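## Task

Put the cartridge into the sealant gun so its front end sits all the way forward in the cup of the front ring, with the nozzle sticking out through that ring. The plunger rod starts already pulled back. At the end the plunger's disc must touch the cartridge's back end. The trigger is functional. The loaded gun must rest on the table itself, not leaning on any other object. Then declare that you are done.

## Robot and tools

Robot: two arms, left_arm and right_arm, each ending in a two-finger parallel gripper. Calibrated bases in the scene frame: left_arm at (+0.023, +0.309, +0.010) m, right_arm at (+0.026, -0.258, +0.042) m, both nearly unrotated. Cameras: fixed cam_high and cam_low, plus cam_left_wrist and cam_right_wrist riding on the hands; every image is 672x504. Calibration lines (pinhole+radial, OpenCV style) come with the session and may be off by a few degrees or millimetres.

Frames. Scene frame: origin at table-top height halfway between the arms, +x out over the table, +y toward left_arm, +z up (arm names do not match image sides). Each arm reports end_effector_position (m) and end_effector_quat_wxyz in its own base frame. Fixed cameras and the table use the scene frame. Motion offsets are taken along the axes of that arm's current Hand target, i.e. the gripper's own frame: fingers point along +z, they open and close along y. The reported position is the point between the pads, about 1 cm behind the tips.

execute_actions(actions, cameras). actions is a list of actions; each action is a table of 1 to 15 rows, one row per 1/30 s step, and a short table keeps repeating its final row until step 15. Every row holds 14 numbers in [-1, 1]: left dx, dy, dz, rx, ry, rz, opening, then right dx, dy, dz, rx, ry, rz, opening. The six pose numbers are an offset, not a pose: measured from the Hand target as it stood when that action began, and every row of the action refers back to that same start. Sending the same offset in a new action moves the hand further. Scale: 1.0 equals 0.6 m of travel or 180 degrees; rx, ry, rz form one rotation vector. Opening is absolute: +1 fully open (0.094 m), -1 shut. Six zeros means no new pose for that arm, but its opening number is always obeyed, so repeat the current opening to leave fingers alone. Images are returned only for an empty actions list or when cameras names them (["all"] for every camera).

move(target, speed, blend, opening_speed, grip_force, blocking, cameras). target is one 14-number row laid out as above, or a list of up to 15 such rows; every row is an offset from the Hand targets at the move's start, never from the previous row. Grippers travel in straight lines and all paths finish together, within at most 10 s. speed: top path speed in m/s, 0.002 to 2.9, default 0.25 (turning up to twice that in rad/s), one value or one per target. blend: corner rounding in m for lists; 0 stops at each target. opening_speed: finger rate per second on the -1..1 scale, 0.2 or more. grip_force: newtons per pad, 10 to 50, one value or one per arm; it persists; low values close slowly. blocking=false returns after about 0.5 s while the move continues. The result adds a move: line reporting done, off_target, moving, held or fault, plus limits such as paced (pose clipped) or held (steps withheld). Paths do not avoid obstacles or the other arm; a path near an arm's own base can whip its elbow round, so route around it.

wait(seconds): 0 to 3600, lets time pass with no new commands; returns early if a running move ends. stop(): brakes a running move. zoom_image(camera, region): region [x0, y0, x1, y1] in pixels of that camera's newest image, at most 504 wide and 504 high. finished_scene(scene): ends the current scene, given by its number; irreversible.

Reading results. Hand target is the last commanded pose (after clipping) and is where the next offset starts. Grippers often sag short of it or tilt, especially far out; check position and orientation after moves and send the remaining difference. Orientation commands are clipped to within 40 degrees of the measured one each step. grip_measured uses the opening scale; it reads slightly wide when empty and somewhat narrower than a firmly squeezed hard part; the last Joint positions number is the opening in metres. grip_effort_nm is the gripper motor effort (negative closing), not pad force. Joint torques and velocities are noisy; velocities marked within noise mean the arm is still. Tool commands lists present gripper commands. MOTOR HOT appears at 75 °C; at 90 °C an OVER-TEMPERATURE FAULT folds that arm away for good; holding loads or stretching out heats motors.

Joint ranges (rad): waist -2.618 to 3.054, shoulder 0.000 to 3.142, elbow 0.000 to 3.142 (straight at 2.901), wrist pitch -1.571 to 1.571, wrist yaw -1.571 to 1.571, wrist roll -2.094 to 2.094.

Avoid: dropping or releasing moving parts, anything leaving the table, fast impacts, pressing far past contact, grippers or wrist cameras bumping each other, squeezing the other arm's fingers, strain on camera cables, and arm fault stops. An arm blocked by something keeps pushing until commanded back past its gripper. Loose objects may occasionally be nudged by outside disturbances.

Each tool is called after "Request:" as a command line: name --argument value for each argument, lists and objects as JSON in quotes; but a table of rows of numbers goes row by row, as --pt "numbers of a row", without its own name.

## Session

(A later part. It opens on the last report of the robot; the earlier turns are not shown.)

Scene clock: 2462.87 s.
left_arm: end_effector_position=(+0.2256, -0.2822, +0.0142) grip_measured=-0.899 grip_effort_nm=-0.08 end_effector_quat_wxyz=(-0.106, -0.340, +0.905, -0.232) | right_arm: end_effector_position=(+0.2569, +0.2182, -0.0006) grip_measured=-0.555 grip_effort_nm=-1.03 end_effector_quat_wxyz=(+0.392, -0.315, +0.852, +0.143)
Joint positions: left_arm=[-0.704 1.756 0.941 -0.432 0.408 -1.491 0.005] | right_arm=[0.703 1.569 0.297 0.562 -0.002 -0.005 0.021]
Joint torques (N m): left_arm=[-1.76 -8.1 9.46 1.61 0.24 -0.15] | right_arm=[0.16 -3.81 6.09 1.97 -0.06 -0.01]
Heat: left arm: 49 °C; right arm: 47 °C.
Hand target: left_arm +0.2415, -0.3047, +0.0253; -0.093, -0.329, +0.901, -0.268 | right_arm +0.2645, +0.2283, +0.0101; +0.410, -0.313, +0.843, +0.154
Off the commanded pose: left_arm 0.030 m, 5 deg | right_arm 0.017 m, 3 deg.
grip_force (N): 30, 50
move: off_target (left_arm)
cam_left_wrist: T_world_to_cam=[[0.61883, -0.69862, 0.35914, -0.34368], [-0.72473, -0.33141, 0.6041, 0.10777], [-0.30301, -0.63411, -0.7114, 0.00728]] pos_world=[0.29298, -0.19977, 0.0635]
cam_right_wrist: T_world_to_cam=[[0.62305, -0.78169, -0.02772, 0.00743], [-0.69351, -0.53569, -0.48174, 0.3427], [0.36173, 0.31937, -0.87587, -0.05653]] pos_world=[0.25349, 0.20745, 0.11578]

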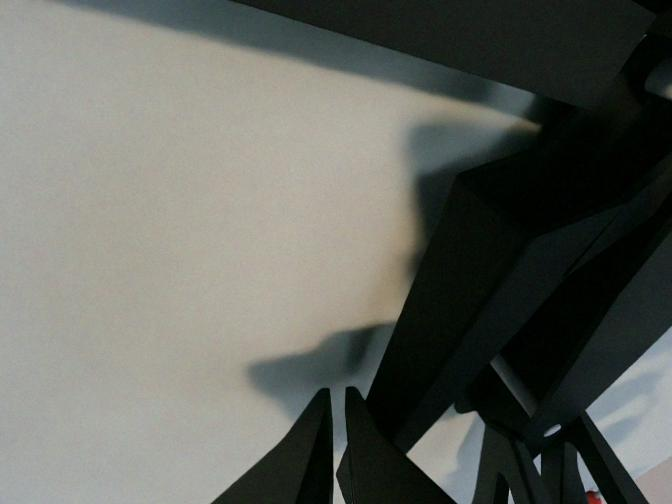

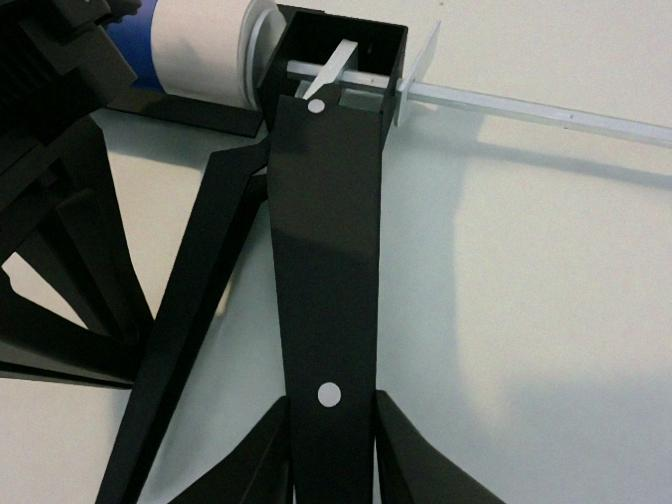

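Request:
move --target '[0.008,-0.02,0.01,0,0,0,-0.9,0,0,0,0,0,0,-0.62]' --speed 0.05 --cameras '["cam_right_wrist"]'

Request:
zoom_image --camera "cam_right_wrist" --region '[220, 0, 420, 140]'

Scene clock: 2469.73 s.
left_arm: end_effector_position=(+0.2268, -0.2929, +0.0143) grip_measured=-0.899 grip_effort_nm=-0.08 end_effector_quat_wxyz=(-0.109, -0.341, +0.906, -0.225) | right_arm: end_effector_position=(+0.2572, +0.2179, -0.0006) grip_measured=-0.555 grip_effort_nm=-1.03 end_effector_quat_wxyz=(+0.392, -0.315, +0.852, +0.142)
Joint positions: left_arm=[-0.728 1.79 0.989 -0.452 0.399 -1.513 0.005] | right_arm=[0.703 1.569 0.297 0.562 0.001 -0.005 0.021]
Joint torques (N m): left_arm=[-1.58 -8.9 10.04 1.63 0.24 -0.14] | right_arm=[0.14 -3.81 6.08 1.97 -0.09 -0.01]
Heat: left arm: 49 °C; right arm: 47 °C.
Hand target: left_arm +0.2456, -0.3184, +0.0271; -0.093, -0.329, +0.901, -0.268 | right_arm +0.2645, +0.2283, +0.0101; +0.410, -0.313, +0.843, +0.154
Off the commanded pose: left_arm 0.034 m, 5 deg | right_arm 0.017 m, 3 deg.
grip_force (N): 30, 50
move: off_target (left_arm)
cam_right_wrist: T_world_to_cam=[[0.62151, -0.78297, -0.02598, 0.00761], [-0.69405, -0.53494, -0.4818, 0.34272], [0.36334, 0.31748, -0.8759, -0.05655]] pos_world=[0.25368, 0.20725, 0.11579]

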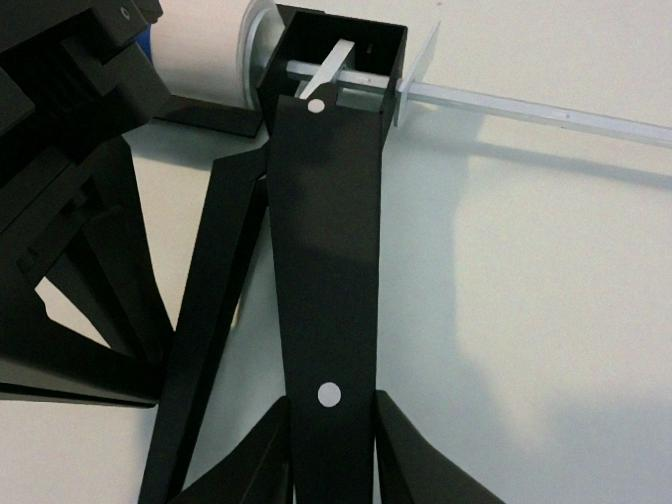

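Scaled by 2.520.

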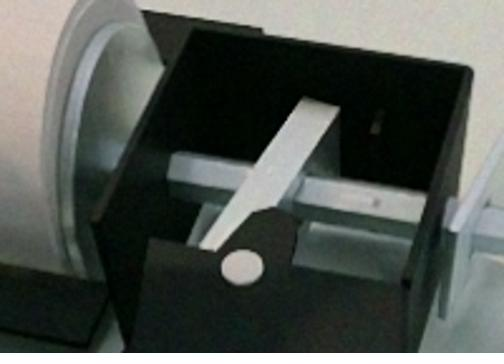

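Request:
move --target '[0.006,-0.018,0.01,0,0,0,-0.9,0,0,0,0,0,0,-0.62]' --speed 0.05 --cameras '["cam_right_wrist","cam_high"]'

Request:
zoom_image --camera "cam_right_wrist" --region '[220, 0, 420, 140]'

Scene clock: 2475.67 s.
left_arm: end_effector_position=(+0.2262, -0.3006, +0.0135) grip_measured=-0.899 grip_effort_nm=-0.07 end_effector_quat_wxyz=(-0.115, -0.343, +0.907, -0.215) | right_arm: end_effector_position=(+0.2574, +0.2176, -0.0006) grip_measured=-0.555 grip_effort_nm=-1.03 end_effector_quat_wxyz=(+0.393, -0.315, +0.853, +0.142)
Joint positions: left_arm=[-0.746 1.822 1.033 -0.481 0.396 -1.53 0.005] | right_arm=[0.703 1.569 0.297 0.562 0.003 -0.005 0.021]
Joint torques (N m): left_arm=[-1.39 -9.18 10.21 1.83 0.16 -0.16] | right_arm=[0.14 -3.81 6.11 1.98 -0.11 -0.02]
Heat: left arm: 50 °C; right arm: 46 °C.
Hand target: left_arm +0.2497, -0.3304, +0.0277; -0.093, -0.329, +0.901, -0.268 | right_arm +0.2645, +0.2283, +0.0101; +0.410, -0.313, +0.843, +0.154
Off the commanded pose: left_arm 0.041 m, 7 deg | right_arm 0.017 m, 3 deg.
grip_force (N): 30, 50
move: off_target (left_arm)
cam_right_wrist: T_world_to_cam=[[0.62035, -0.78394, -0.02471, 0.00782], [-0.69447, -0.53435, -0.48185, 0.34273], [0.36454, 0.31608, -0.8759, -0.05657]] pos_world=[0.25378, 0.20715, 0.11579]
Images, in order (width x height): cam_high 672x504, cam_right_wrist 672x504.

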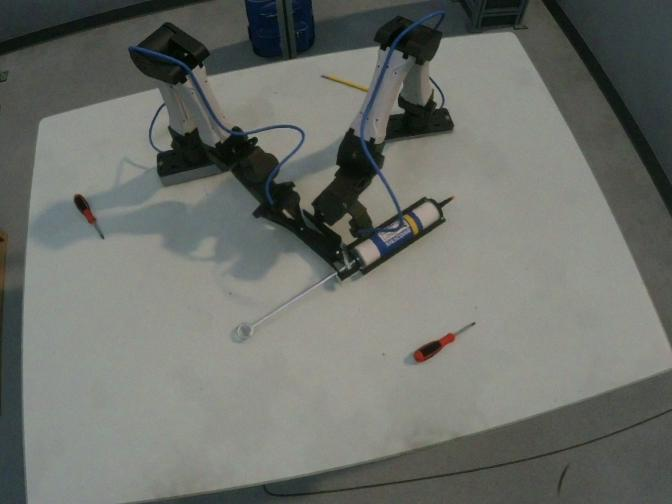

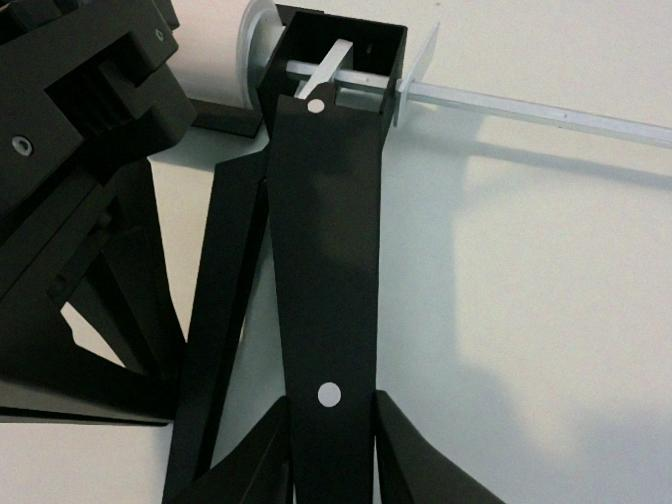

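Scaled by 2.520.

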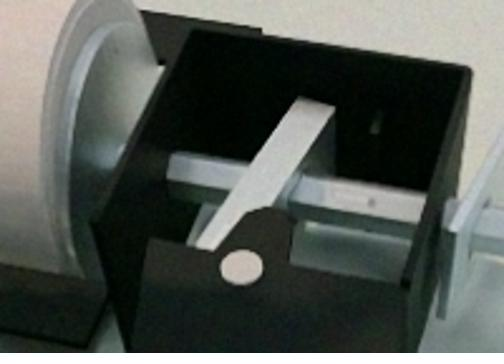

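Request:
move --target '[-0.04,0.068,-0.045,0,0,0,-0.9,0,0,0,0,0,0,-0.62]' --speed 0.12 --cameras '["cam_right_wrist","cam_left_wrist"]'

Request:
zoom_image --camera "cam_right_wrist" --region '[220, 0, 420, 140]'

Scene clock: 2482.67 s.
left_arm: end_effector_position=(+0.2373, -0.2725, +0.0174) grip_measured=-0.899 grip_effort_nm=-0.07 end_effector_quat_wxyz=(-0.103, -0.341, +0.902, -0.243) | right_arm: end_effector_position=(+0.2574, +0.2176, -0.0006) grip_measured=-0.555 grip_effort_nm=-1.03 end_effector_quat_wxyz=(+0.393, -0.315, +0.853, +0.142)
Joint positions: left_arm=[-0.653 1.748 0.938 -0.431 0.429 -1.448 0.005] | right_arm=[0.703 1.569 0.297 0.562 0.003 -0.005 0.021]
Joint torques (N m): left_arm=[0.09 -11.96 4.62 1.39 0.33 0.19] | right_arm=[0.14 -3.82 6.11 1.97 -0.11 -0.01]
Heat: left arm: 52 °C; right arm: 46 °C.
Hand target: left_arm +0.2418, -0.2767, +0.0250; -0.093, -0.329, +0.901, -0.268 | right_arm +0.2645, +0.2283, +0.0101; +0.410, -0.313, +0.843, +0.154
Off the commanded pose: left_arm 0.010 m, 3 deg | right_arm 0.017 m, 3 deg.
grip_force (N): 30, 50
move: off_target (left_arm)
cam_left_wrist: T_world_to_cam=[[0.61925, -0.68635, 0.38138, -0.34251], [-0.73022, -0.32485, 0.60104, 0.12067], [-0.28864, -0.65069, -0.70235, 0.0113]] pos_world=[0.30347, -0.18853, 0.06604]
cam_right_wrist: T_world_to_cam=[[0.62035, -0.78394, -0.02471, 0.00782], [-0.69447, -0.53435, -0.48185, 0.34273], [0.36454, 0.31608, -0.8759, -0.05657]] pos_world=[0.25378, 0.20715, 0.11579]
Images, in order (width x height): cam_left_wrist 672x504, cam_right_wrist 672x504.

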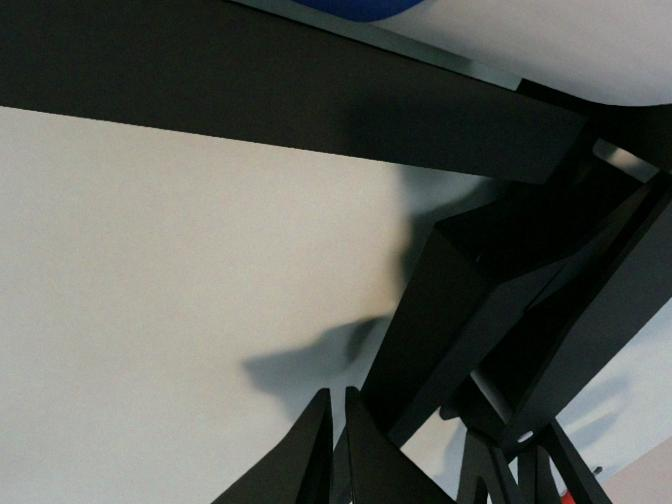

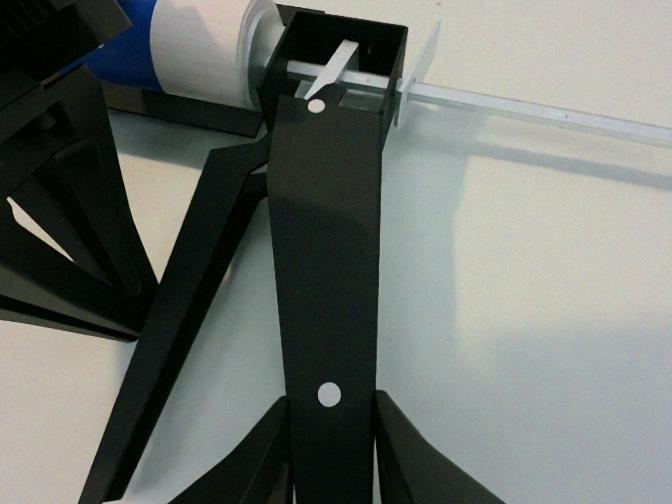

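Scaled by 2.520.

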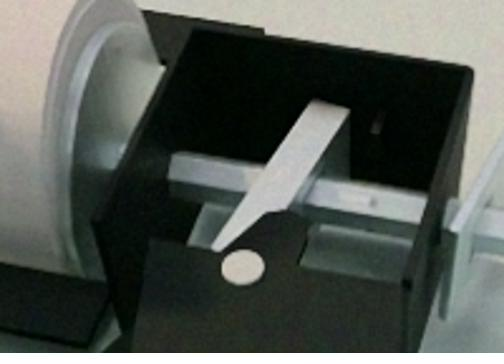

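Request:
move --pt "-0.0226 0.0267 -0.0227 0 0 0 -0.9 0 0 0 0 0 0 -0.62" --pt "0.001 0.0235 -0.111 -0.127 -0.108 0 -0.9 0 0 0 0 0 0 -0.62" --speed 0.12 --cameras '["cam_right_wrist","cam_left_wrist"]'

Request:
zoom_image --camera "cam_right_wrist" --region '[220, 0, 420, 140]'

Scene clock: 2492.43 s.
left_arm: end_effector_position=(+0.2277, -0.2292, +0.0730) grip_measured=-0.899 grip_effort_nm=-0.07 end_effector_quat_wxyz=(-0.010, -0.339, +0.940, -0.031) | right_arm: end_effector_position=(+0.2574, +0.2176, -0.0006) grip_measured=-0.555 grip_effort_nm=-1.03 end_effector_quat_wxyz=(+0.393, -0.314, +0.853, +0.142)
Joint positions: left_arm=[-0.765 1.742 1.29 -1.072 0.045 -1.459 0.005] | right_arm=[0.703 1.569 0.297 0.562 0.003 -0.005 0.021]
Joint torques (N m): left_arm=[-0.95 -8.18 8.5 0.27 -0.15 -0.22] | right_arm=[0.14 -3.84 6.09 1.97 -0.11 -0.02]
Heat: left arm: 52 °C; right arm: 46 °C.
Hand target: left_arm +0.2317, -0.2318, +0.0751; -0.004, -0.344, +0.939, -0.026 | right_arm +0.2645, +0.2283, +0.0101; +0.410, -0.313, +0.843, +0.154
Off the commanded pose: left_arm 0.005 m, 1 deg | right_arm 0.017 m, 3 deg.
grip_force (N): 30, 50
move: done
cam_left_wrist: T_world_to_cam=[[0.59112, -0.8054, 0.04368, -0.32422], [-0.75807, -0.53626, 0.37116, 0.06901], [-0.27551, -0.25252, -0.92754, 0.18041]] pos_world=[0.29367, -0.17856, 0.15589]
cam_right_wrist: T_world_to_cam=[[0.62015, -0.78409, -0.02501, 0.00794], [-0.6947, -0.53408, -0.48183, 0.34272], [0.36444, 0.31618, -0.87591, -0.05656]] pos_world=[0.25378, 0.20715, 0.11579]
Images, in order (width x height): cam_left_wrist 672x504, cam_right_wrist 672x504.

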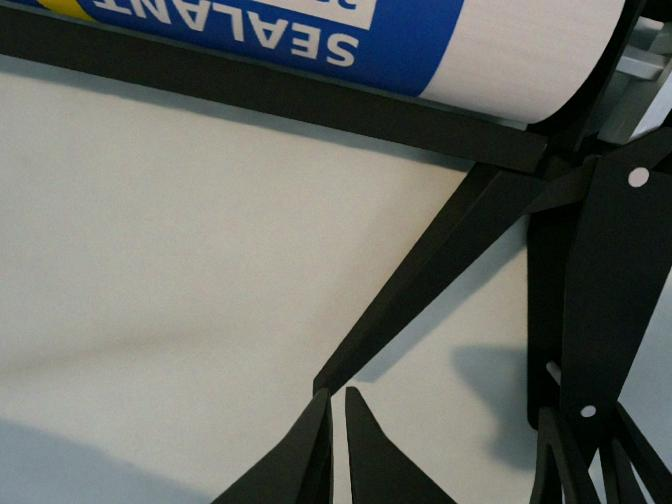

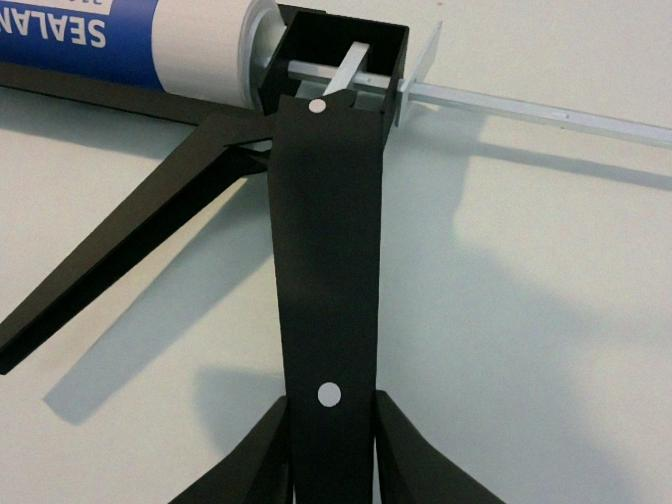

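Scaled by 2.520.

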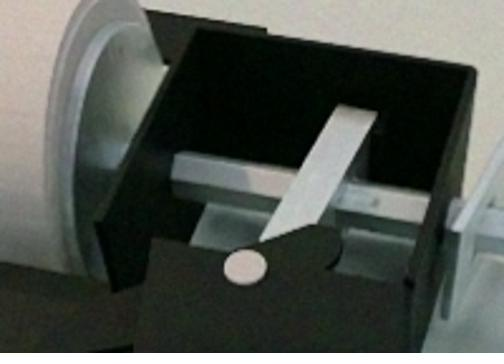

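Request:
move --target '[-0.006,-0.06,-0.09,0,0,0,-0.9,0,0,0,0,0,0,-0.62]' --speed 0.15 --cameras '["cam_left_wrist"]'

Request:
zoom_image --camera "cam_left_wrist" --region '[400, 40, 560, 170]'

Scene clock: 2500.63 s.
left_arm: end_effector_position=(+0.2527, -0.2531, +0.1290) grip_measured=-0.899 grip_effort_nm=-0.07 end_effector_quat_wxyz=(-0.009, -0.340, +0.940, -0.031) | right_arm: end_effector_position=(+0.2574, +0.2176, -0.0006) grip_measured=-0.555 grip_effort_nm=-1.03 end_effector_quat_wxyz=(+0.393, -0.314, +0.853, +0.142)
Joint positions: left_arm=[-0.765 1.854 1.653 -1.322 0.044 -1.459 0.005] | right_arm=[0.703 1.569 0.297 0.562 0.003 -0.005 0.021]
Joint torques (N m): left_arm=[-0.29 -9.52 8.9 0.3 -0.14 -0.08] | right_arm=[0.14 -3.82 6.12 1.97 -0.11 -0.02]
Heat: left arm: 52 °C; right arm: 46 °C.
Hand target: left_arm +0.2570, -0.2541, +0.1306; -0.004, -0.344, +0.939, -0.026 | right_arm +0.2645, +0.2283, +0.0101; +0.410, -0.313, +0.843, +0.154
Off the commanded pose: left_arm 0.005 m, 1 deg | right_arm 0.017 m, 3 deg.
grip_force (N): 30, 50
move: done
cam_left_wrist: T_world_to_cam=[[0.59139, -0.80517, 0.04432, -0.36081], [-0.75826, -0.53655, 0.37034, 0.05442], [-0.27441, -0.25262, -0.92784, 0.23297]] pos_world=[0.31857, -0.20246, 0.21199]

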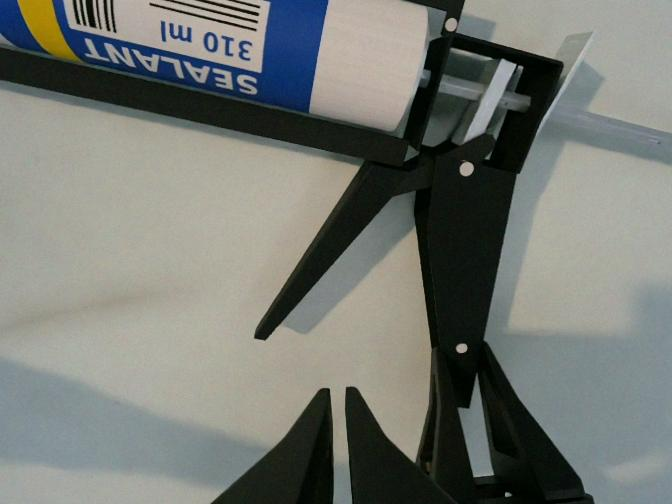

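Scaled by 3.150.

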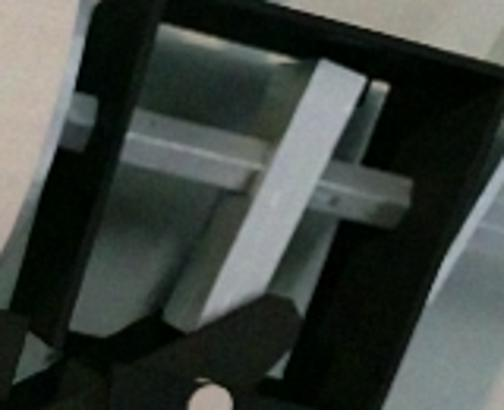

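Request:
move --target '[-0.171,-0.008,0,0,0,0.597,-0.5,0,0,0,0,0,0,-0.62]' --speed 0.2 --cameras '["cam_left_wrist"]'

Scene clock: 2526.33 s.
left_arm: end_effector_position=(+0.3341, -0.1924, +0.1284) grip_measured=-0.502 grip_effort_nm=0.07 end_effector_quat_wxyz=(+0.022, +0.549, +0.836, -0.020) | right_arm: end_effector_position=(+0.2574, +0.2176, -0.0006) grip_measured=-0.555 grip_effort_nm=-1.03 end_effector_quat_wxyz=(+0.393, -0.314, +0.853, +0.142)
Joint positions: left_arm=[-0.503 1.975 1.813 -1.368 0.043 0.658 0.023] | right_arm=[0.703 1.569 0.297 0.562 0.003 -0.005 0.021]
Joint torques (N m): left_arm=[0.16 -10.45 8.58 0.34 0.06 0.19] | right_arm=[0.14 -3.79 6.09 1.97 -0.11 -0.02]
Heat: left arm: 53 °C; right arm: 46 °C.
Hand target: left_arm +0.3385, -0.1915, +0.1283; +0.019, +0.553, +0.833, -0.018 | right_arm +0.2645, +0.2283, +0.0101; +0.410, -0.313, +0.843, +0.154
Off the commanded pose: left_arm 0.004 m, 1 deg | right_arm 0.017 m, 3 deg.
grip_force (N): 30, 50
move: done
cam_left_wrist: T_world_to_cam=[[-0.93981, -0.34166, -0.00408, 0.24692], [-0.32894, 0.90147, 0.28134, 0.29359], [-0.09244, 0.26575, -0.9596, 0.31303]] pos_world=[0.35757, -0.26349, 0.21879]

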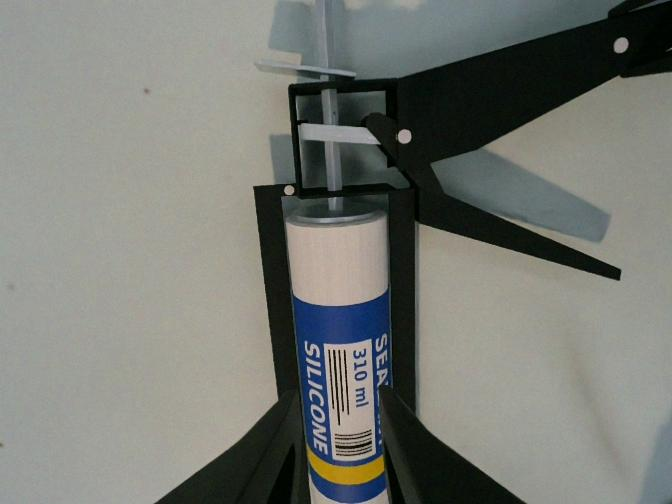

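Request:
zoom_image --camera "cam_left_wrist" --region '[270, 170, 410, 260]'

Scaled by 3.600.

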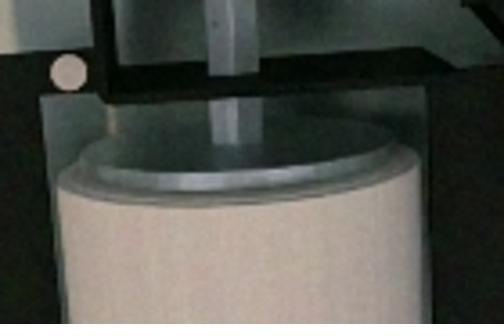

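Request:
move --target '[0.038,-0.177,0.03,0,0,-0.597,-0.9,0,0,0,0,0,0,-0.62]' --speed 0.2

Request:
move --pt "0 0 0.09 0.127 0.108 0 -0.9 0 0 0 0 0 0 -0.62" --pt "0 0 0.155 0.127 0.108 0 -0.9 0 0 0 0 0 0 -0.62" --speed 0.12 --cameras '["cam_left_wrist","cam_right_wrist"]'

Scene clock: 2552.87 s.
left_arm: end_effector_position=(+0.2324, -0.2131, +0.1081) grip_measured=-0.898 grip_effort_nm=-0.11 end_effector_quat_wxyz=(-0.014, -0.340, +0.940, -0.020) | right_arm: end_effector_position=(+0.2574, +0.2176, -0.0006) grip_measured=-0.555 grip_effort_nm=-1.03 end_effector_quat_wxyz=(+0.393, -0.314, +0.853, +0.142)
Joint positions: left_arm=[-0.718 1.717 1.402 -1.235 0.043 -1.413 0.005] | right_arm=[0.703 1.569 0.297 0.562 0.003 -0.005 0.021]
Joint torques (N m): left_arm=[-0.96 -11.89 4.59 0.53 -0.12 -0.2] | right_arm=[0.14 -3.82 6.09 1.97 -0.11 -0.02]
Heat: left arm: 55 °C; right arm: 46 °C.
Hand target: left_arm +0.2320, -0.2126, +0.1101; -0.004, -0.344, +0.939, -0.026 | right_arm +0.2645, +0.2283, +0.0101; +0.410, -0.313, +0.843, +0.154
Off the commanded pose: left_arm 0.002 m, 1 deg | right_arm 0.017 m, 3 deg.
grip_force (N): 30, 50
move: done

Scene clock: 2556.83 s.
left_arm: end_effector_position=(+0.2356, -0.2179, +0.0238) grip_measured=-0.898 grip_effort_nm=-0.11 end_effector_quat_wxyz=(-0.090, -0.332, +0.900, -0.270) | right_arm: end_effector_position=(+0.2574, +0.2176, -0.0006) grip_measured=-0.555 grip_effort_nm=-1.03 end_effector_quat_wxyz=(+0.393, -0.314, +0.853, +0.142)
Joint positions: left_arm=[-0.487 1.604 0.789 -0.444 0.493 -1.272 0.005] | right_arm=[0.703 1.569 0.297 0.562 0.003 -0.005 0.021]
Joint torques (N m): left_arm=[-0.44 -6.84 4.57 1.25 0.25 0.11] | right_arm=[0.16 -3.82 6.11 1.97 -0.11 -0.02]
Heat: left arm: 55 °C; right arm: 46 °C.
Hand target: left_arm +0.2330, -0.2173, +0.0173; -0.093, -0.329, +0.901, -0.268 | right_arm +0.2645, +0.2283, +0.0101; +0.410, -0.313, +0.843, +0.154
Off the commanded pose: left_arm 0.007 m, 1 deg | right_arm 0.017 m, 3 deg.
grip_force (N): 30, 50
move: done
cam_left_wrist: T_world_to_cam=[[0.5977, -0.67193, 0.43734, -0.29949], [-0.7585, -0.29725, 0.57993, 0.14661], [-0.25967, -0.67834, -0.68733, 0.03761]] pos_world=[0.29997, -0.13215, 0.07181]
cam_right_wrist: T_world_to_cam=[[0.62015, -0.78409, -0.02501, 0.00794], [-0.6947, -0.53408, -0.48183, 0.34272], [0.36444, 0.31618, -0.87591, -0.05656]] pos_world=[0.25378, 0.20715, 0.11579]

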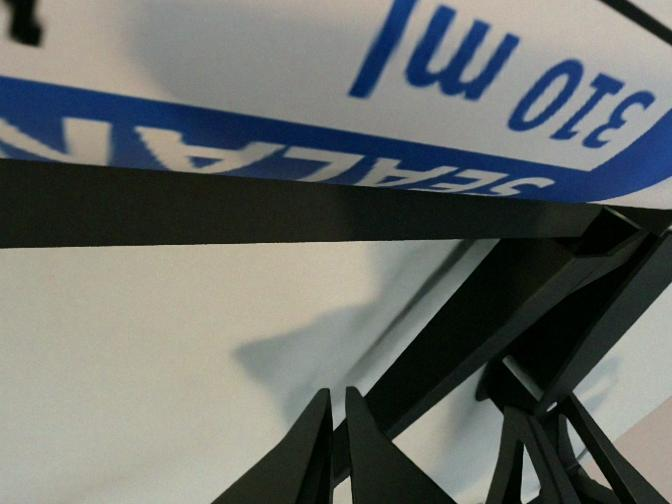

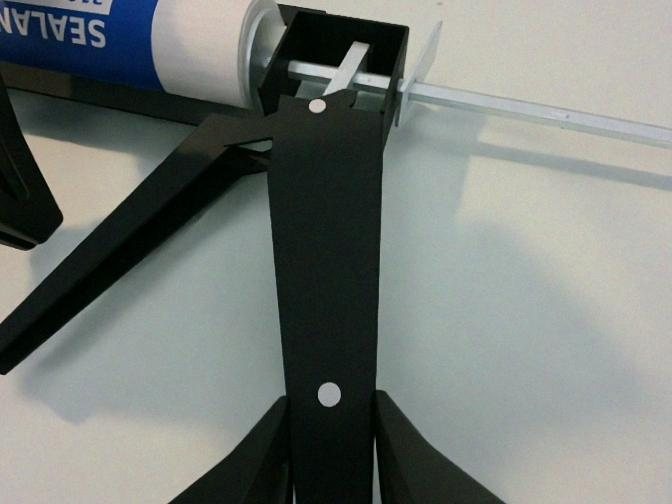

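Request:
move --target '[0.0307,-0.044,0.0248,0,0,0,-0.9,0,0,0,0,0,0,-0.62]' --speed 0.08

Request:
move --target '[0.024,-0.04,0.025,0,0,0,-0.9,0,0,0,0,0,0,-0.62]' --speed 0.06 --cameras '["cam_right_wrist"]'

Request:
zoom_image --camera "cam_right_wrist" --region '[220, 0, 420, 140]'

Scene clock: 2565.57 s.
left_arm: end_effector_position=(+0.2239, -0.2435, +0.0178) grip_measured=-0.898 grip_effort_nm=-0.11 end_effector_quat_wxyz=(-0.106, -0.330, +0.902, -0.256) | right_arm: end_effector_position=(+0.2574, +0.2176, -0.0006) grip_measured=-0.555 grip_effort_nm=-1.03 end_effector_quat_wxyz=(+0.393, -0.314, +0.853, +0.142)
Joint positions: left_arm=[-0.585 1.652 0.818 -0.422 0.475 -1.362 0.005] | right_arm=[0.703 1.569 0.297 0.562 0.003 -0.005 0.021]
Joint torques (N m): left_arm=[-1.11 -7.08 8.25 1.2 0.08 -0.18] | right_arm=[0.14 -3.81 6.09 1.97 -0.11 -0.02]
Heat: left arm: 53 °C; right arm: 46 °C.
Hand target: left_arm +0.2359, -0.2522, +0.0222; -0.093, -0.329, +0.901, -0.268 | right_arm +0.2645, +0.2283, +0.0101; +0.410, -0.313, +0.843, +0.154
Off the commanded pose: left_arm 0.016 m, 2 deg | right_arm 0.017 m, 3 deg.
grip_force (N): 30, 50
move: off_target (left_arm)

Scene clock: 2566.63 s.
left_arm: end_effector_position=(+0.2217, -0.2511, +0.0092) grip_measured=-0.899 grip_effort_nm=-0.07 end_effector_quat_wxyz=(-0.102, -0.350, +0.907, -0.212) | right_arm: end_effector_position=(+0.2574, +0.2176, -0.0006) grip_measured=-0.555 grip_effort_nm=-1.03 end_effector_quat_wxyz=(+0.393, -0.314, +0.853, +0.141)
Joint positions: left_arm=[-0.645 1.708 0.88 -0.475 0.398 -1.435 0.005] | right_arm=[0.703 1.569 0.297 0.562 0.003 -0.005 0.021]
Joint torques (N m): left_arm=[-2.41 -7.88 9.92 1.75 0.5 -0.12] | right_arm=[0.14 -3.81 6.11 1.97 -0.11 -0.02]
Heat: left arm: 53 °C; right arm: 46 °C.
Hand target: left_arm +0.2405, -0.2836, +0.0247; -0.093, -0.329, +0.901, -0.268 | right_arm +0.2645, +0.2283, +0.0101; +0.410, -0.313, +0.843, +0.154
Off the commanded pose: left_arm 0.041 m, 7 deg | right_arm 0.017 m, 3 deg.
grip_force (N): 30, 50
move: off_target (left_arm)
cam_right_wrist: T_world_to_cam=[[0.61995, -0.78425, -0.02483, 0.008], [-0.69477, -0.53396, -0.48185, 0.34272], [0.36464, 0.31597, -0.8759, -0.05657]] pos_world=[0.25378, 0.20715, 0.11579]

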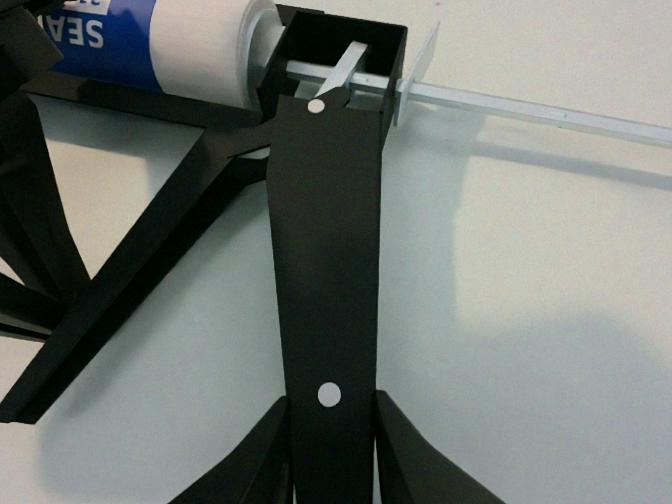

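Scaled by 2.520.

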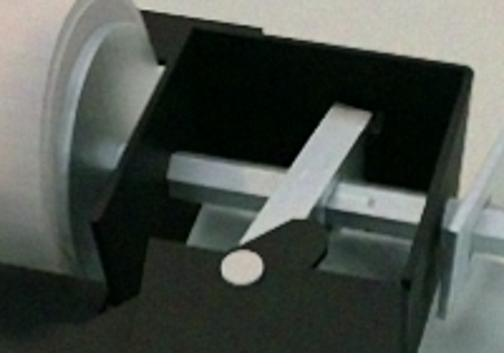

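Request:
move --target '[0.008,-0.014,0.004,0,0,0,-0.9,0,0,0,0,0,0,-0.62]' --speed 0.06 --cameras '["cam_right_wrist"]'

Request:
zoom_image --camera "cam_right_wrist" --region '[220, 0, 420, 140]'

Scene clock: 2573.73 s.
left_arm: end_effector_position=(+0.2216, -0.2523, +0.0097) grip_measured=-0.899 grip_effort_nm=-0.06 end_effector_quat_wxyz=(-0.100, -0.355, +0.908, -0.198) | right_arm: end_effector_position=(+0.2577, +0.2173, -0.0006) grip_measured=-0.555 grip_effort_nm=-1.03 end_effector_quat_wxyz=(+0.393, -0.314, +0.853, +0.140)
Joint positions: left_arm=[-0.66 1.719 0.908 -0.509 0.374 -1.453 0.005] | right_arm=[0.703 1.569 0.297 0.562 0.006 -0.005 0.021]
Joint torques (N m): left_arm=[-2.43 -8.06 10.09 1.83 0.62 -0.18] | right_arm=[0.14 -3.82 6.09 1.97 -0.13 -0.02]
Heat: left arm: 52 °C; right arm: 47 °C.
Hand target: left_arm +0.2421, -0.2929, +0.0278; -0.093, -0.329, +0.901, -0.268 | right_arm +0.2645, +0.2283, +0.0101; +0.410, -0.313, +0.843, +0.154
Off the commanded pose: left_arm 0.049 m, 9 deg | right_arm 0.017 m, 3 deg.
grip_force (N): 30, 50
move: off_target (left_arm)
cam_right_wrist: T_world_to_cam=[[0.61861, -0.78536, -0.02327, 0.00817], [-0.69522, -0.53334, -0.48189, 0.34267], [0.36605, 0.31428, -0.87592, -0.05654]] pos_world=[0.25388, 0.20694, 0.11579]

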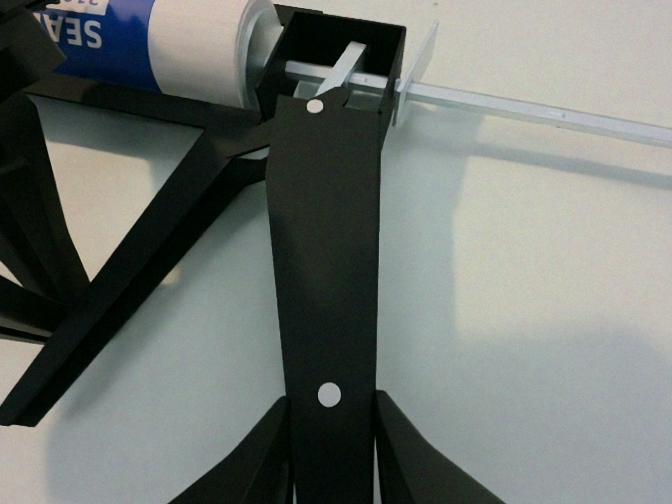

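Scaled by 2.520.

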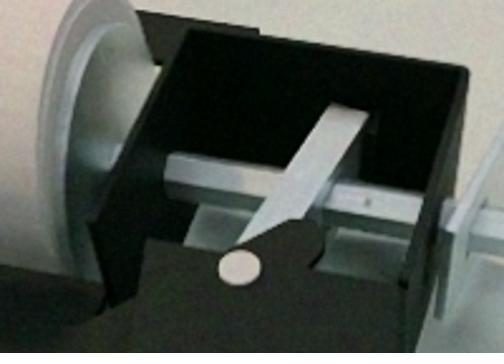

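Request:
move --pt "-0.035 0.05 -0.04 0 0 0 -0.9 0 0 0 0 0 0 -0.62" --pt "-0.035 0.06 -0.14 -0.127 -0.108 0 -0.9 0 0 0 0 0 0 -0.62" --speed 0.1 --cameras '["cam_left_wrist"]'

Scene clock: 2582.27 s.
left_arm: end_effector_position=(+0.2305, -0.2103, +0.0736) grip_measured=-0.899 grip_effort_nm=-0.06 end_effector_quat_wxyz=(-0.010, -0.340, +0.940, -0.031) | right_arm: end_effector_position=(+0.2577, +0.2173, -0.0006) grip_measured=-0.555 grip_effort_nm=-1.03 end_effector_quat_wxyz=(+0.393, -0.314, +0.853, +0.140)
Joint positions: left_arm=[-0.714 1.702 1.246 -1.071 0.047 -1.409 0.005] | right_arm=[0.703 1.569 0.297 0.562 0.006 -0.005 0.021]
Joint torques (N m): left_arm=[-0.75 -7.94 8.49 0.31 -0.18 -0.17] | right_arm=[0.14 -3.82 6.08 1.97 -0.13 -0.02]
Heat: left arm: 52 °C; right arm: 47 °C.
Hand target: left_arm +0.2345, -0.2127, +0.0760; -0.004, -0.344, +0.939, -0.026 | right_arm +0.2645, +0.2283, +0.0101; +0.410, -0.313, +0.843, +0.154
Off the commanded pose: left_arm 0.005 m, 1 deg | right_arm 0.017 m, 3 deg.
grip_force (N): 30, 50
move: done
cam_left_wrist: T_world_to_cam=[[0.59202, -0.80473, 0.04394, -0.31088], [-0.75762, -0.53712, 0.37082, 0.08083], [-0.27481, -0.25282, -0.92766, 0.18628]] pos_world=[0.29647, -0.15966, 0.15649]

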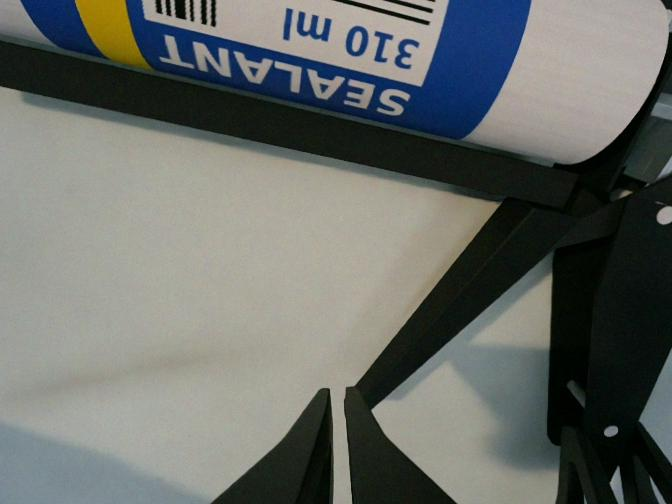

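Request:
move --target '[0,0,-0.08,0,0,0,-0.5,0,0,0,0,0,0,0.0]' --speed 0.15

Request:
move --target '[-0.166,0.01,0,0,0,0.597,-0.5,0,0,-0.2,0,0,0,0.0]' --speed 0.2 --cameras '["cam_left_wrist","cam_high","cam_low"]'

Request:
zoom_image --camera "cam_left_wrist" --region '[270, 150, 410, 260]'

Scene clock: 2589.47 s.
left_arm: end_effector_position=(+0.2296, -0.2094, +0.1133) grip_measured=-0.502 grip_effort_nm=0.08 end_effector_quat_wxyz=(-0.016, -0.340, +0.940, -0.019) | right_arm: end_effector_position=(+0.2577, +0.2174, -0.0006) grip_measured=-0.002 grip_effort_nm=0.11 end_effector_quat_wxyz=(+0.393, -0.314, +0.853, +0.141)
Joint positions: left_arm=[-0.714 1.702 1.406 -1.258 0.046 -1.409 0.023] | right_arm=[0.703 1.569 0.297 0.563 0.005 -0.004 0.047]
Joint torques (N m): left_arm=[-0.49 -10.88 8.62 0.33 -0.16 -0.12] | right_arm=[0.14 -3.82 6.08 1.97 -0.13 -0.02]
Heat: left arm: 52 °C; right arm: 47 °C.
Hand target: left_arm +0.2340, -0.2103, +0.1240; -0.004, -0.344, +0.939, -0.026 | right_arm +0.2645, +0.2283, +0.0101; +0.410, -0.313, +0.843, +0.154
Off the commanded pose: left_arm 0.012 m, 2 deg | right_arm 0.017 m, 3 deg.
grip_force (N): 30, 50
move: off_target (left_arm)

Scene clock: 2595.03 s.
left_arm: end_effector_position=(+0.3016, -0.1417, +0.1192) grip_measured=-0.502 grip_effort_nm=0.07 end_effector_quat_wxyz=(+0.020, +0.549, +0.836, -0.019) | right_arm: end_effector_position=(+0.1893, +0.1594, +0.0682) grip_measured=-0.002 grip_effort_nm=0.11 end_effector_quat_wxyz=(+0.393, -0.314, +0.853, +0.141)
Joint positions: left_arm=[-0.417 1.771 1.51 -1.276 0.043 0.744 0.023] | right_arm=[0.703 0.657 0.237 -0.288 0.005 -0.004 0.047]
Joint torques (N m): left_arm=[-0.03 -8.83 8.84 0.32 0.04 0.22] | right_arm=[-0.23 -0.9 9.2 1.79 -0.15 -0.05]
Heat: left arm: 52 °C; right arm: 47 °C.
Hand target: left_arm +0.3062, -0.1414, +0.1211; +0.019, +0.553, +0.833, -0.018 | right_arm +0.1932, +0.1664, +0.0840; +0.410, -0.313, +0.843, +0.154
Off the commanded pose: left_arm 0.005 m, 1 deg | right_arm 0.018 m, 3 deg.
grip_force (N): 30, 50
move: off_target (right_arm)
cam_left_wrist: T_world_to_cam=[[-0.93976, -0.34181, -0.00406, 0.23363], [-0.32864, 0.90016, 0.28585, 0.23906], [-0.09405, 0.26997, -0.95827, 0.28874]] pos_world=[0.32527, -0.21329, 0.2093]
Images, in order (width x height): cam_high 672x504, cam_low 672x504, cam_left_wrist 672x504.

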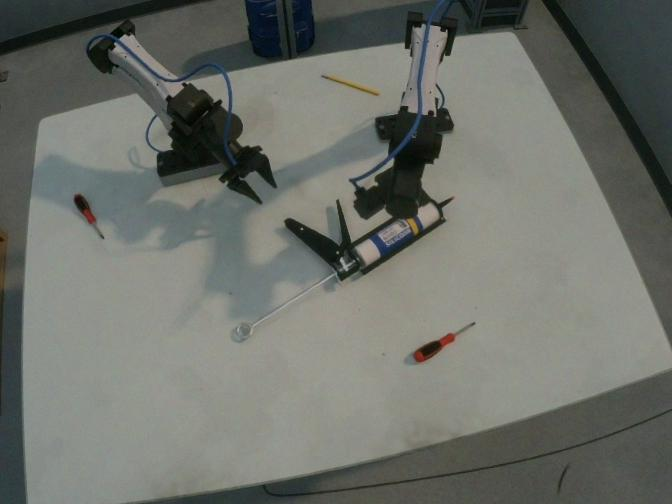

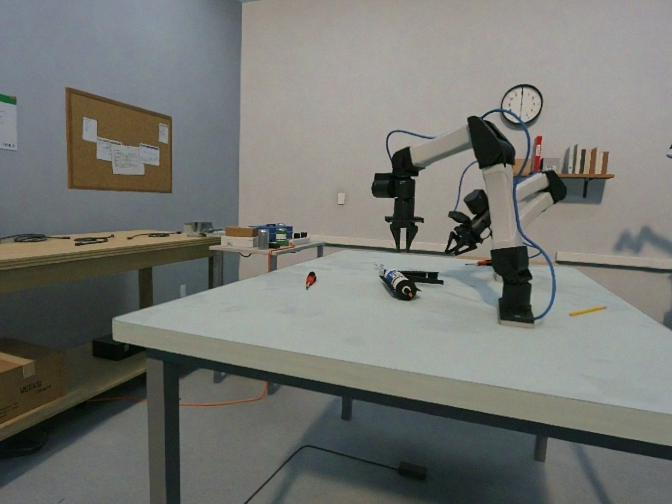

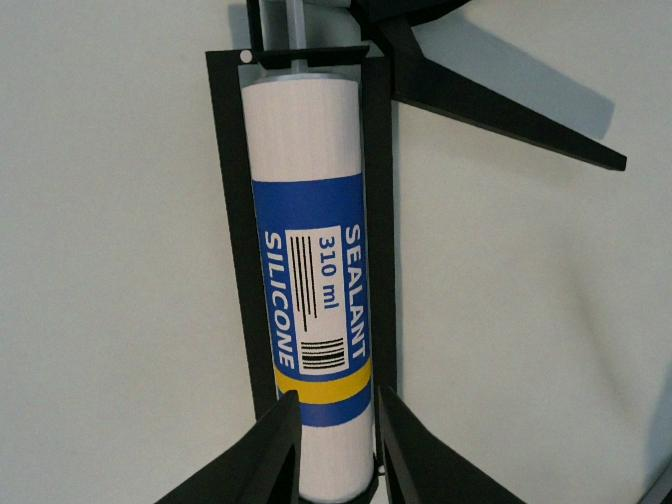

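Scaled by 3.600.

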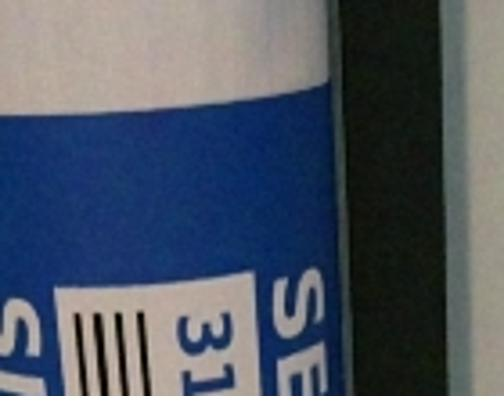

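Request:
move --target '[-0.11,0,-0.02,0,0,0,-0.5,0.0,0,-0.15,0,0,0,0.0]' --speed 0.2 --cameras '["cam_left_wrist"]'

Request:
zoom_image --camera "cam_left_wrist" --region '[230, 120, 410, 260]'

Scene clock: 2602.10 s.
left_arm: end_effector_position=(+0.3286, -0.2001, +0.1367) grip_measured=-0.502 grip_effort_nm=0.07 end_effector_quat_wxyz=(+0.022, +0.557, +0.830, -0.020) | right_arm: end_effector_position=(+0.1381, +0.1178, +0.1232) grip_measured=-0.002 grip_effort_nm=0.11 end_effector_quat_wxyz=(+0.391, -0.315, +0.853, +0.144)
Joint positions: left_arm=[-0.527 1.974 1.845 -1.4 0.043 0.653 0.023] | right_arm=[0.703 0.254 0.445 -0.902 -0.003 -0.004 0.047]
Joint torques (N m): left_arm=[-0.66 -10.45 8.58 0.27 0 -0.11] | right_arm=[-1.09 0.77 9.14 1.78 -0.15 -0.11]
Heat: left arm: 53 °C; right arm: 47 °C.
Hand target: left_arm +0.3315, -0.2016, +0.1366; +0.019, +0.553, +0.833, -0.018 | right_arm +0.1396, +0.1200, +0.1396; +0.410, -0.313, +0.843, +0.154
Off the commanded pose: left_arm 0.003 m, 1 deg | right_arm 0.016 m, 3 deg.
grip_force (N): 30, 50
move: off_target (right_arm)
cam_left_wrist: T_world_to_cam=[[-0.94627, -0.32335, -0.00436, 0.24499], [-0.3115, 0.90781, 0.28079, 0.29207], [-0.08684, 0.26706, -0.95976, 0.32095]] pos_world=[0.35068, -0.27164, 0.22709]

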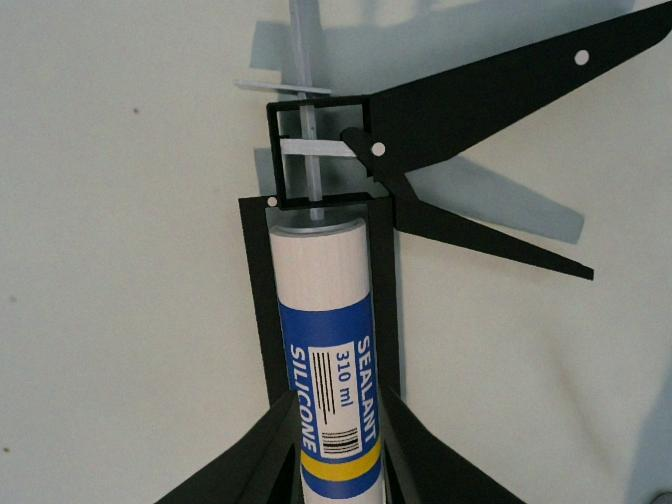

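Scaled by 2.800.

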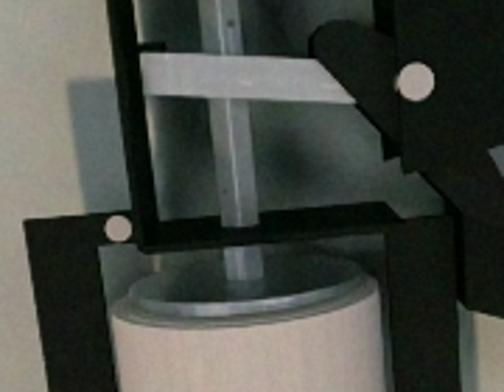

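Request:
move --target '[0.28,0,0,0,0,0,-0.5,0,0,0,0,0,0,0.0]' --speed 0.25 --cameras '["cam_left_wrist"]'

Request:
zoom_image --camera "cam_left_wrist" --region '[240, 260, 400, 420]'

Scene clock: 2612.10 s.
left_arm: end_effector_position=(+0.2673, -0.0471, +0.1279) grip_measured=-0.502 grip_effort_nm=0.07 end_effector_quat_wxyz=(+0.010, +0.548, +0.836, -0.017) | right_arm: end_effector_position=(+0.1380, +0.1177, +0.1230) grip_measured=-0.002 grip_effort_nm=0.11 end_effector_quat_wxyz=(+0.390, -0.316, +0.853, +0.144)
Joint positions: left_arm=[-0.149 1.565 1.318 -1.321 0.04 1.012 0.023] | right_arm=[0.703 0.254 0.445 -0.903 -0.003 -0.004 0.047]
Joint torques (N m): left_arm=[0.4 -9.73 4.63 0.49 0.15 0.17] | right_arm=[-1.09 0.73 9.18 1.78 -0.15 -0.11]
Heat: left arm: 54 °C; right arm: 48 °C.
Hand target: left_arm +0.2665, -0.0469, +0.1279; +0.019, +0.553, +0.833, -0.018 | right_arm +0.1396, +0.1199, +0.1396; +0.410, -0.313, +0.843, +0.154
Off the commanded pose: left_arm 0.001 m, 1 deg | right_arm 0.017 m, 3 deg.
grip_force (N): 30, 50
move: done
cam_left_wrist: T_world_to_cam=[[-0.93949, -0.34251, 0.00722, 0.23219], [-0.3243, 0.89593, 0.30354, 0.13646], [-0.11043, 0.28283, -0.95279, 0.2725]] pos_world=[0.29249, -0.1198, 0.21654]

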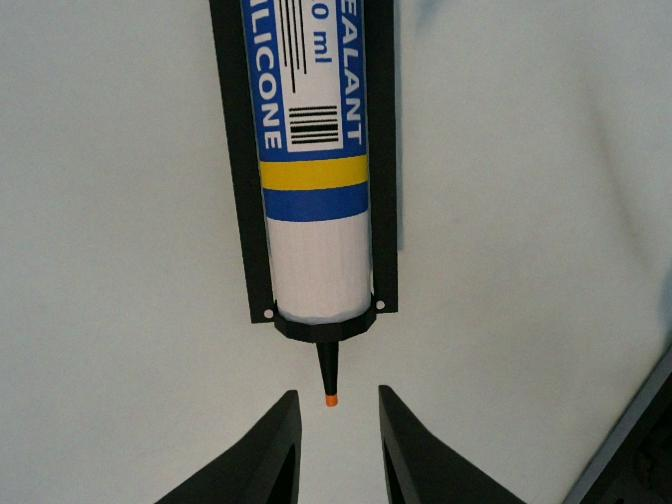

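Scaled by 3.150.

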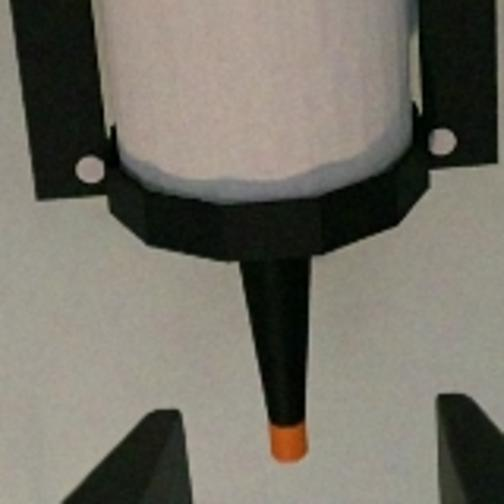

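Request:
move --target '[0.05,-0.15,-0.1,0,0,0,-0.5,0,0,0,0,0,0,0.0]' --speed 0.2 --cameras '["cam_high","cam_low"]'

Request:
zoom_image --camera "cam_high" --region '[220, 180, 480, 360]'

Request:
zoom_image --camera "cam_low" --region '[360, 250, 460, 310]'

Scene clock: 2619.77 s.
left_arm: end_effector_position=(+0.1799, -0.0508, +0.1905) grip_measured=-0.502 grip_effort_nm=0.07 end_effector_quat_wxyz=(+0.046, +0.554, +0.831, -0.005) | right_arm: end_effector_position=(+0.1380, +0.1177, +0.1230) grip_measured=-0.002 grip_effort_nm=0.11 end_effector_quat_wxyz=(+0.390, -0.316, +0.853, +0.144)
Joint positions: left_arm=[-0.238 1.208 1.279 -1.559 0.04 0.937 0.023] | right_arm=[0.703 0.254 0.445 -0.903 -0.003 -0.004 0.047]
Joint torques (N m): left_arm=[-0.96 -4.78 4.3 0.42 0.09 -0.11] | right_arm=[-1.1 0.75 9.16 1.78 -0.15 -0.11]
Heat: left arm: 54 °C; right arm: 48 °C.
Hand target: left_arm +0.1712, -0.0511, +0.1872; +0.019, +0.553, +0.833, -0.018 | right_arm +0.1396, +0.1199, +0.1396; +0.410, -0.313, +0.843, +0.154
Off the commanded pose: left_arm 0.009 m, 3 deg | right_arm 0.017 m, 3 deg.
joint sent to its limit (left arm) — joint 4 (wrist pitch), lower limit. The joint targets still meet the commanded pose.
grip_force (N): 30, 50
move: off_target (left_arm)

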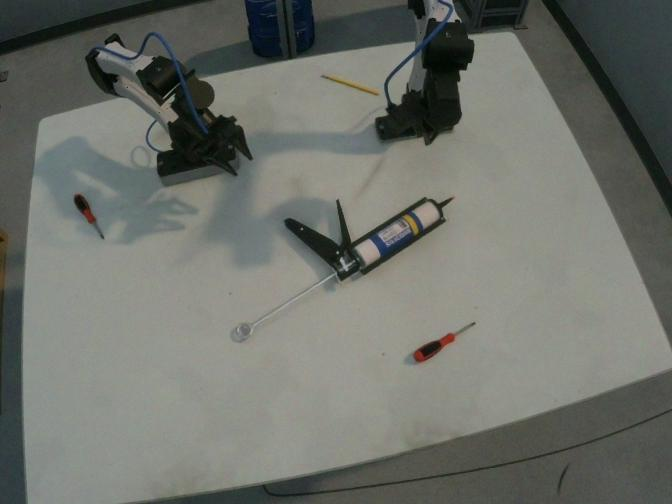

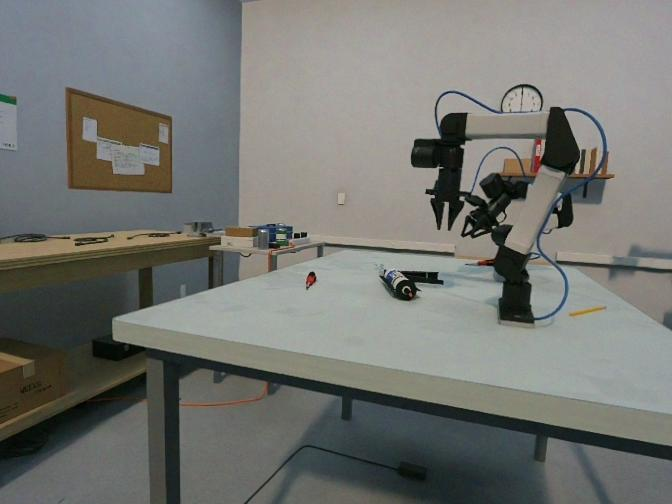

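Scaled by 1.938.

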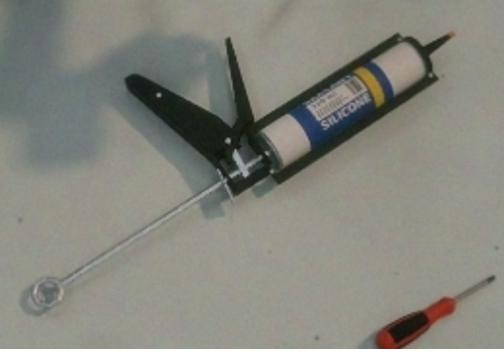

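Scaled by 5.040.

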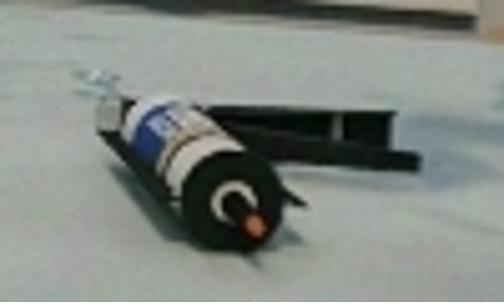

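Request:
finished_scene --scene 1

The scene is finished: the task was done.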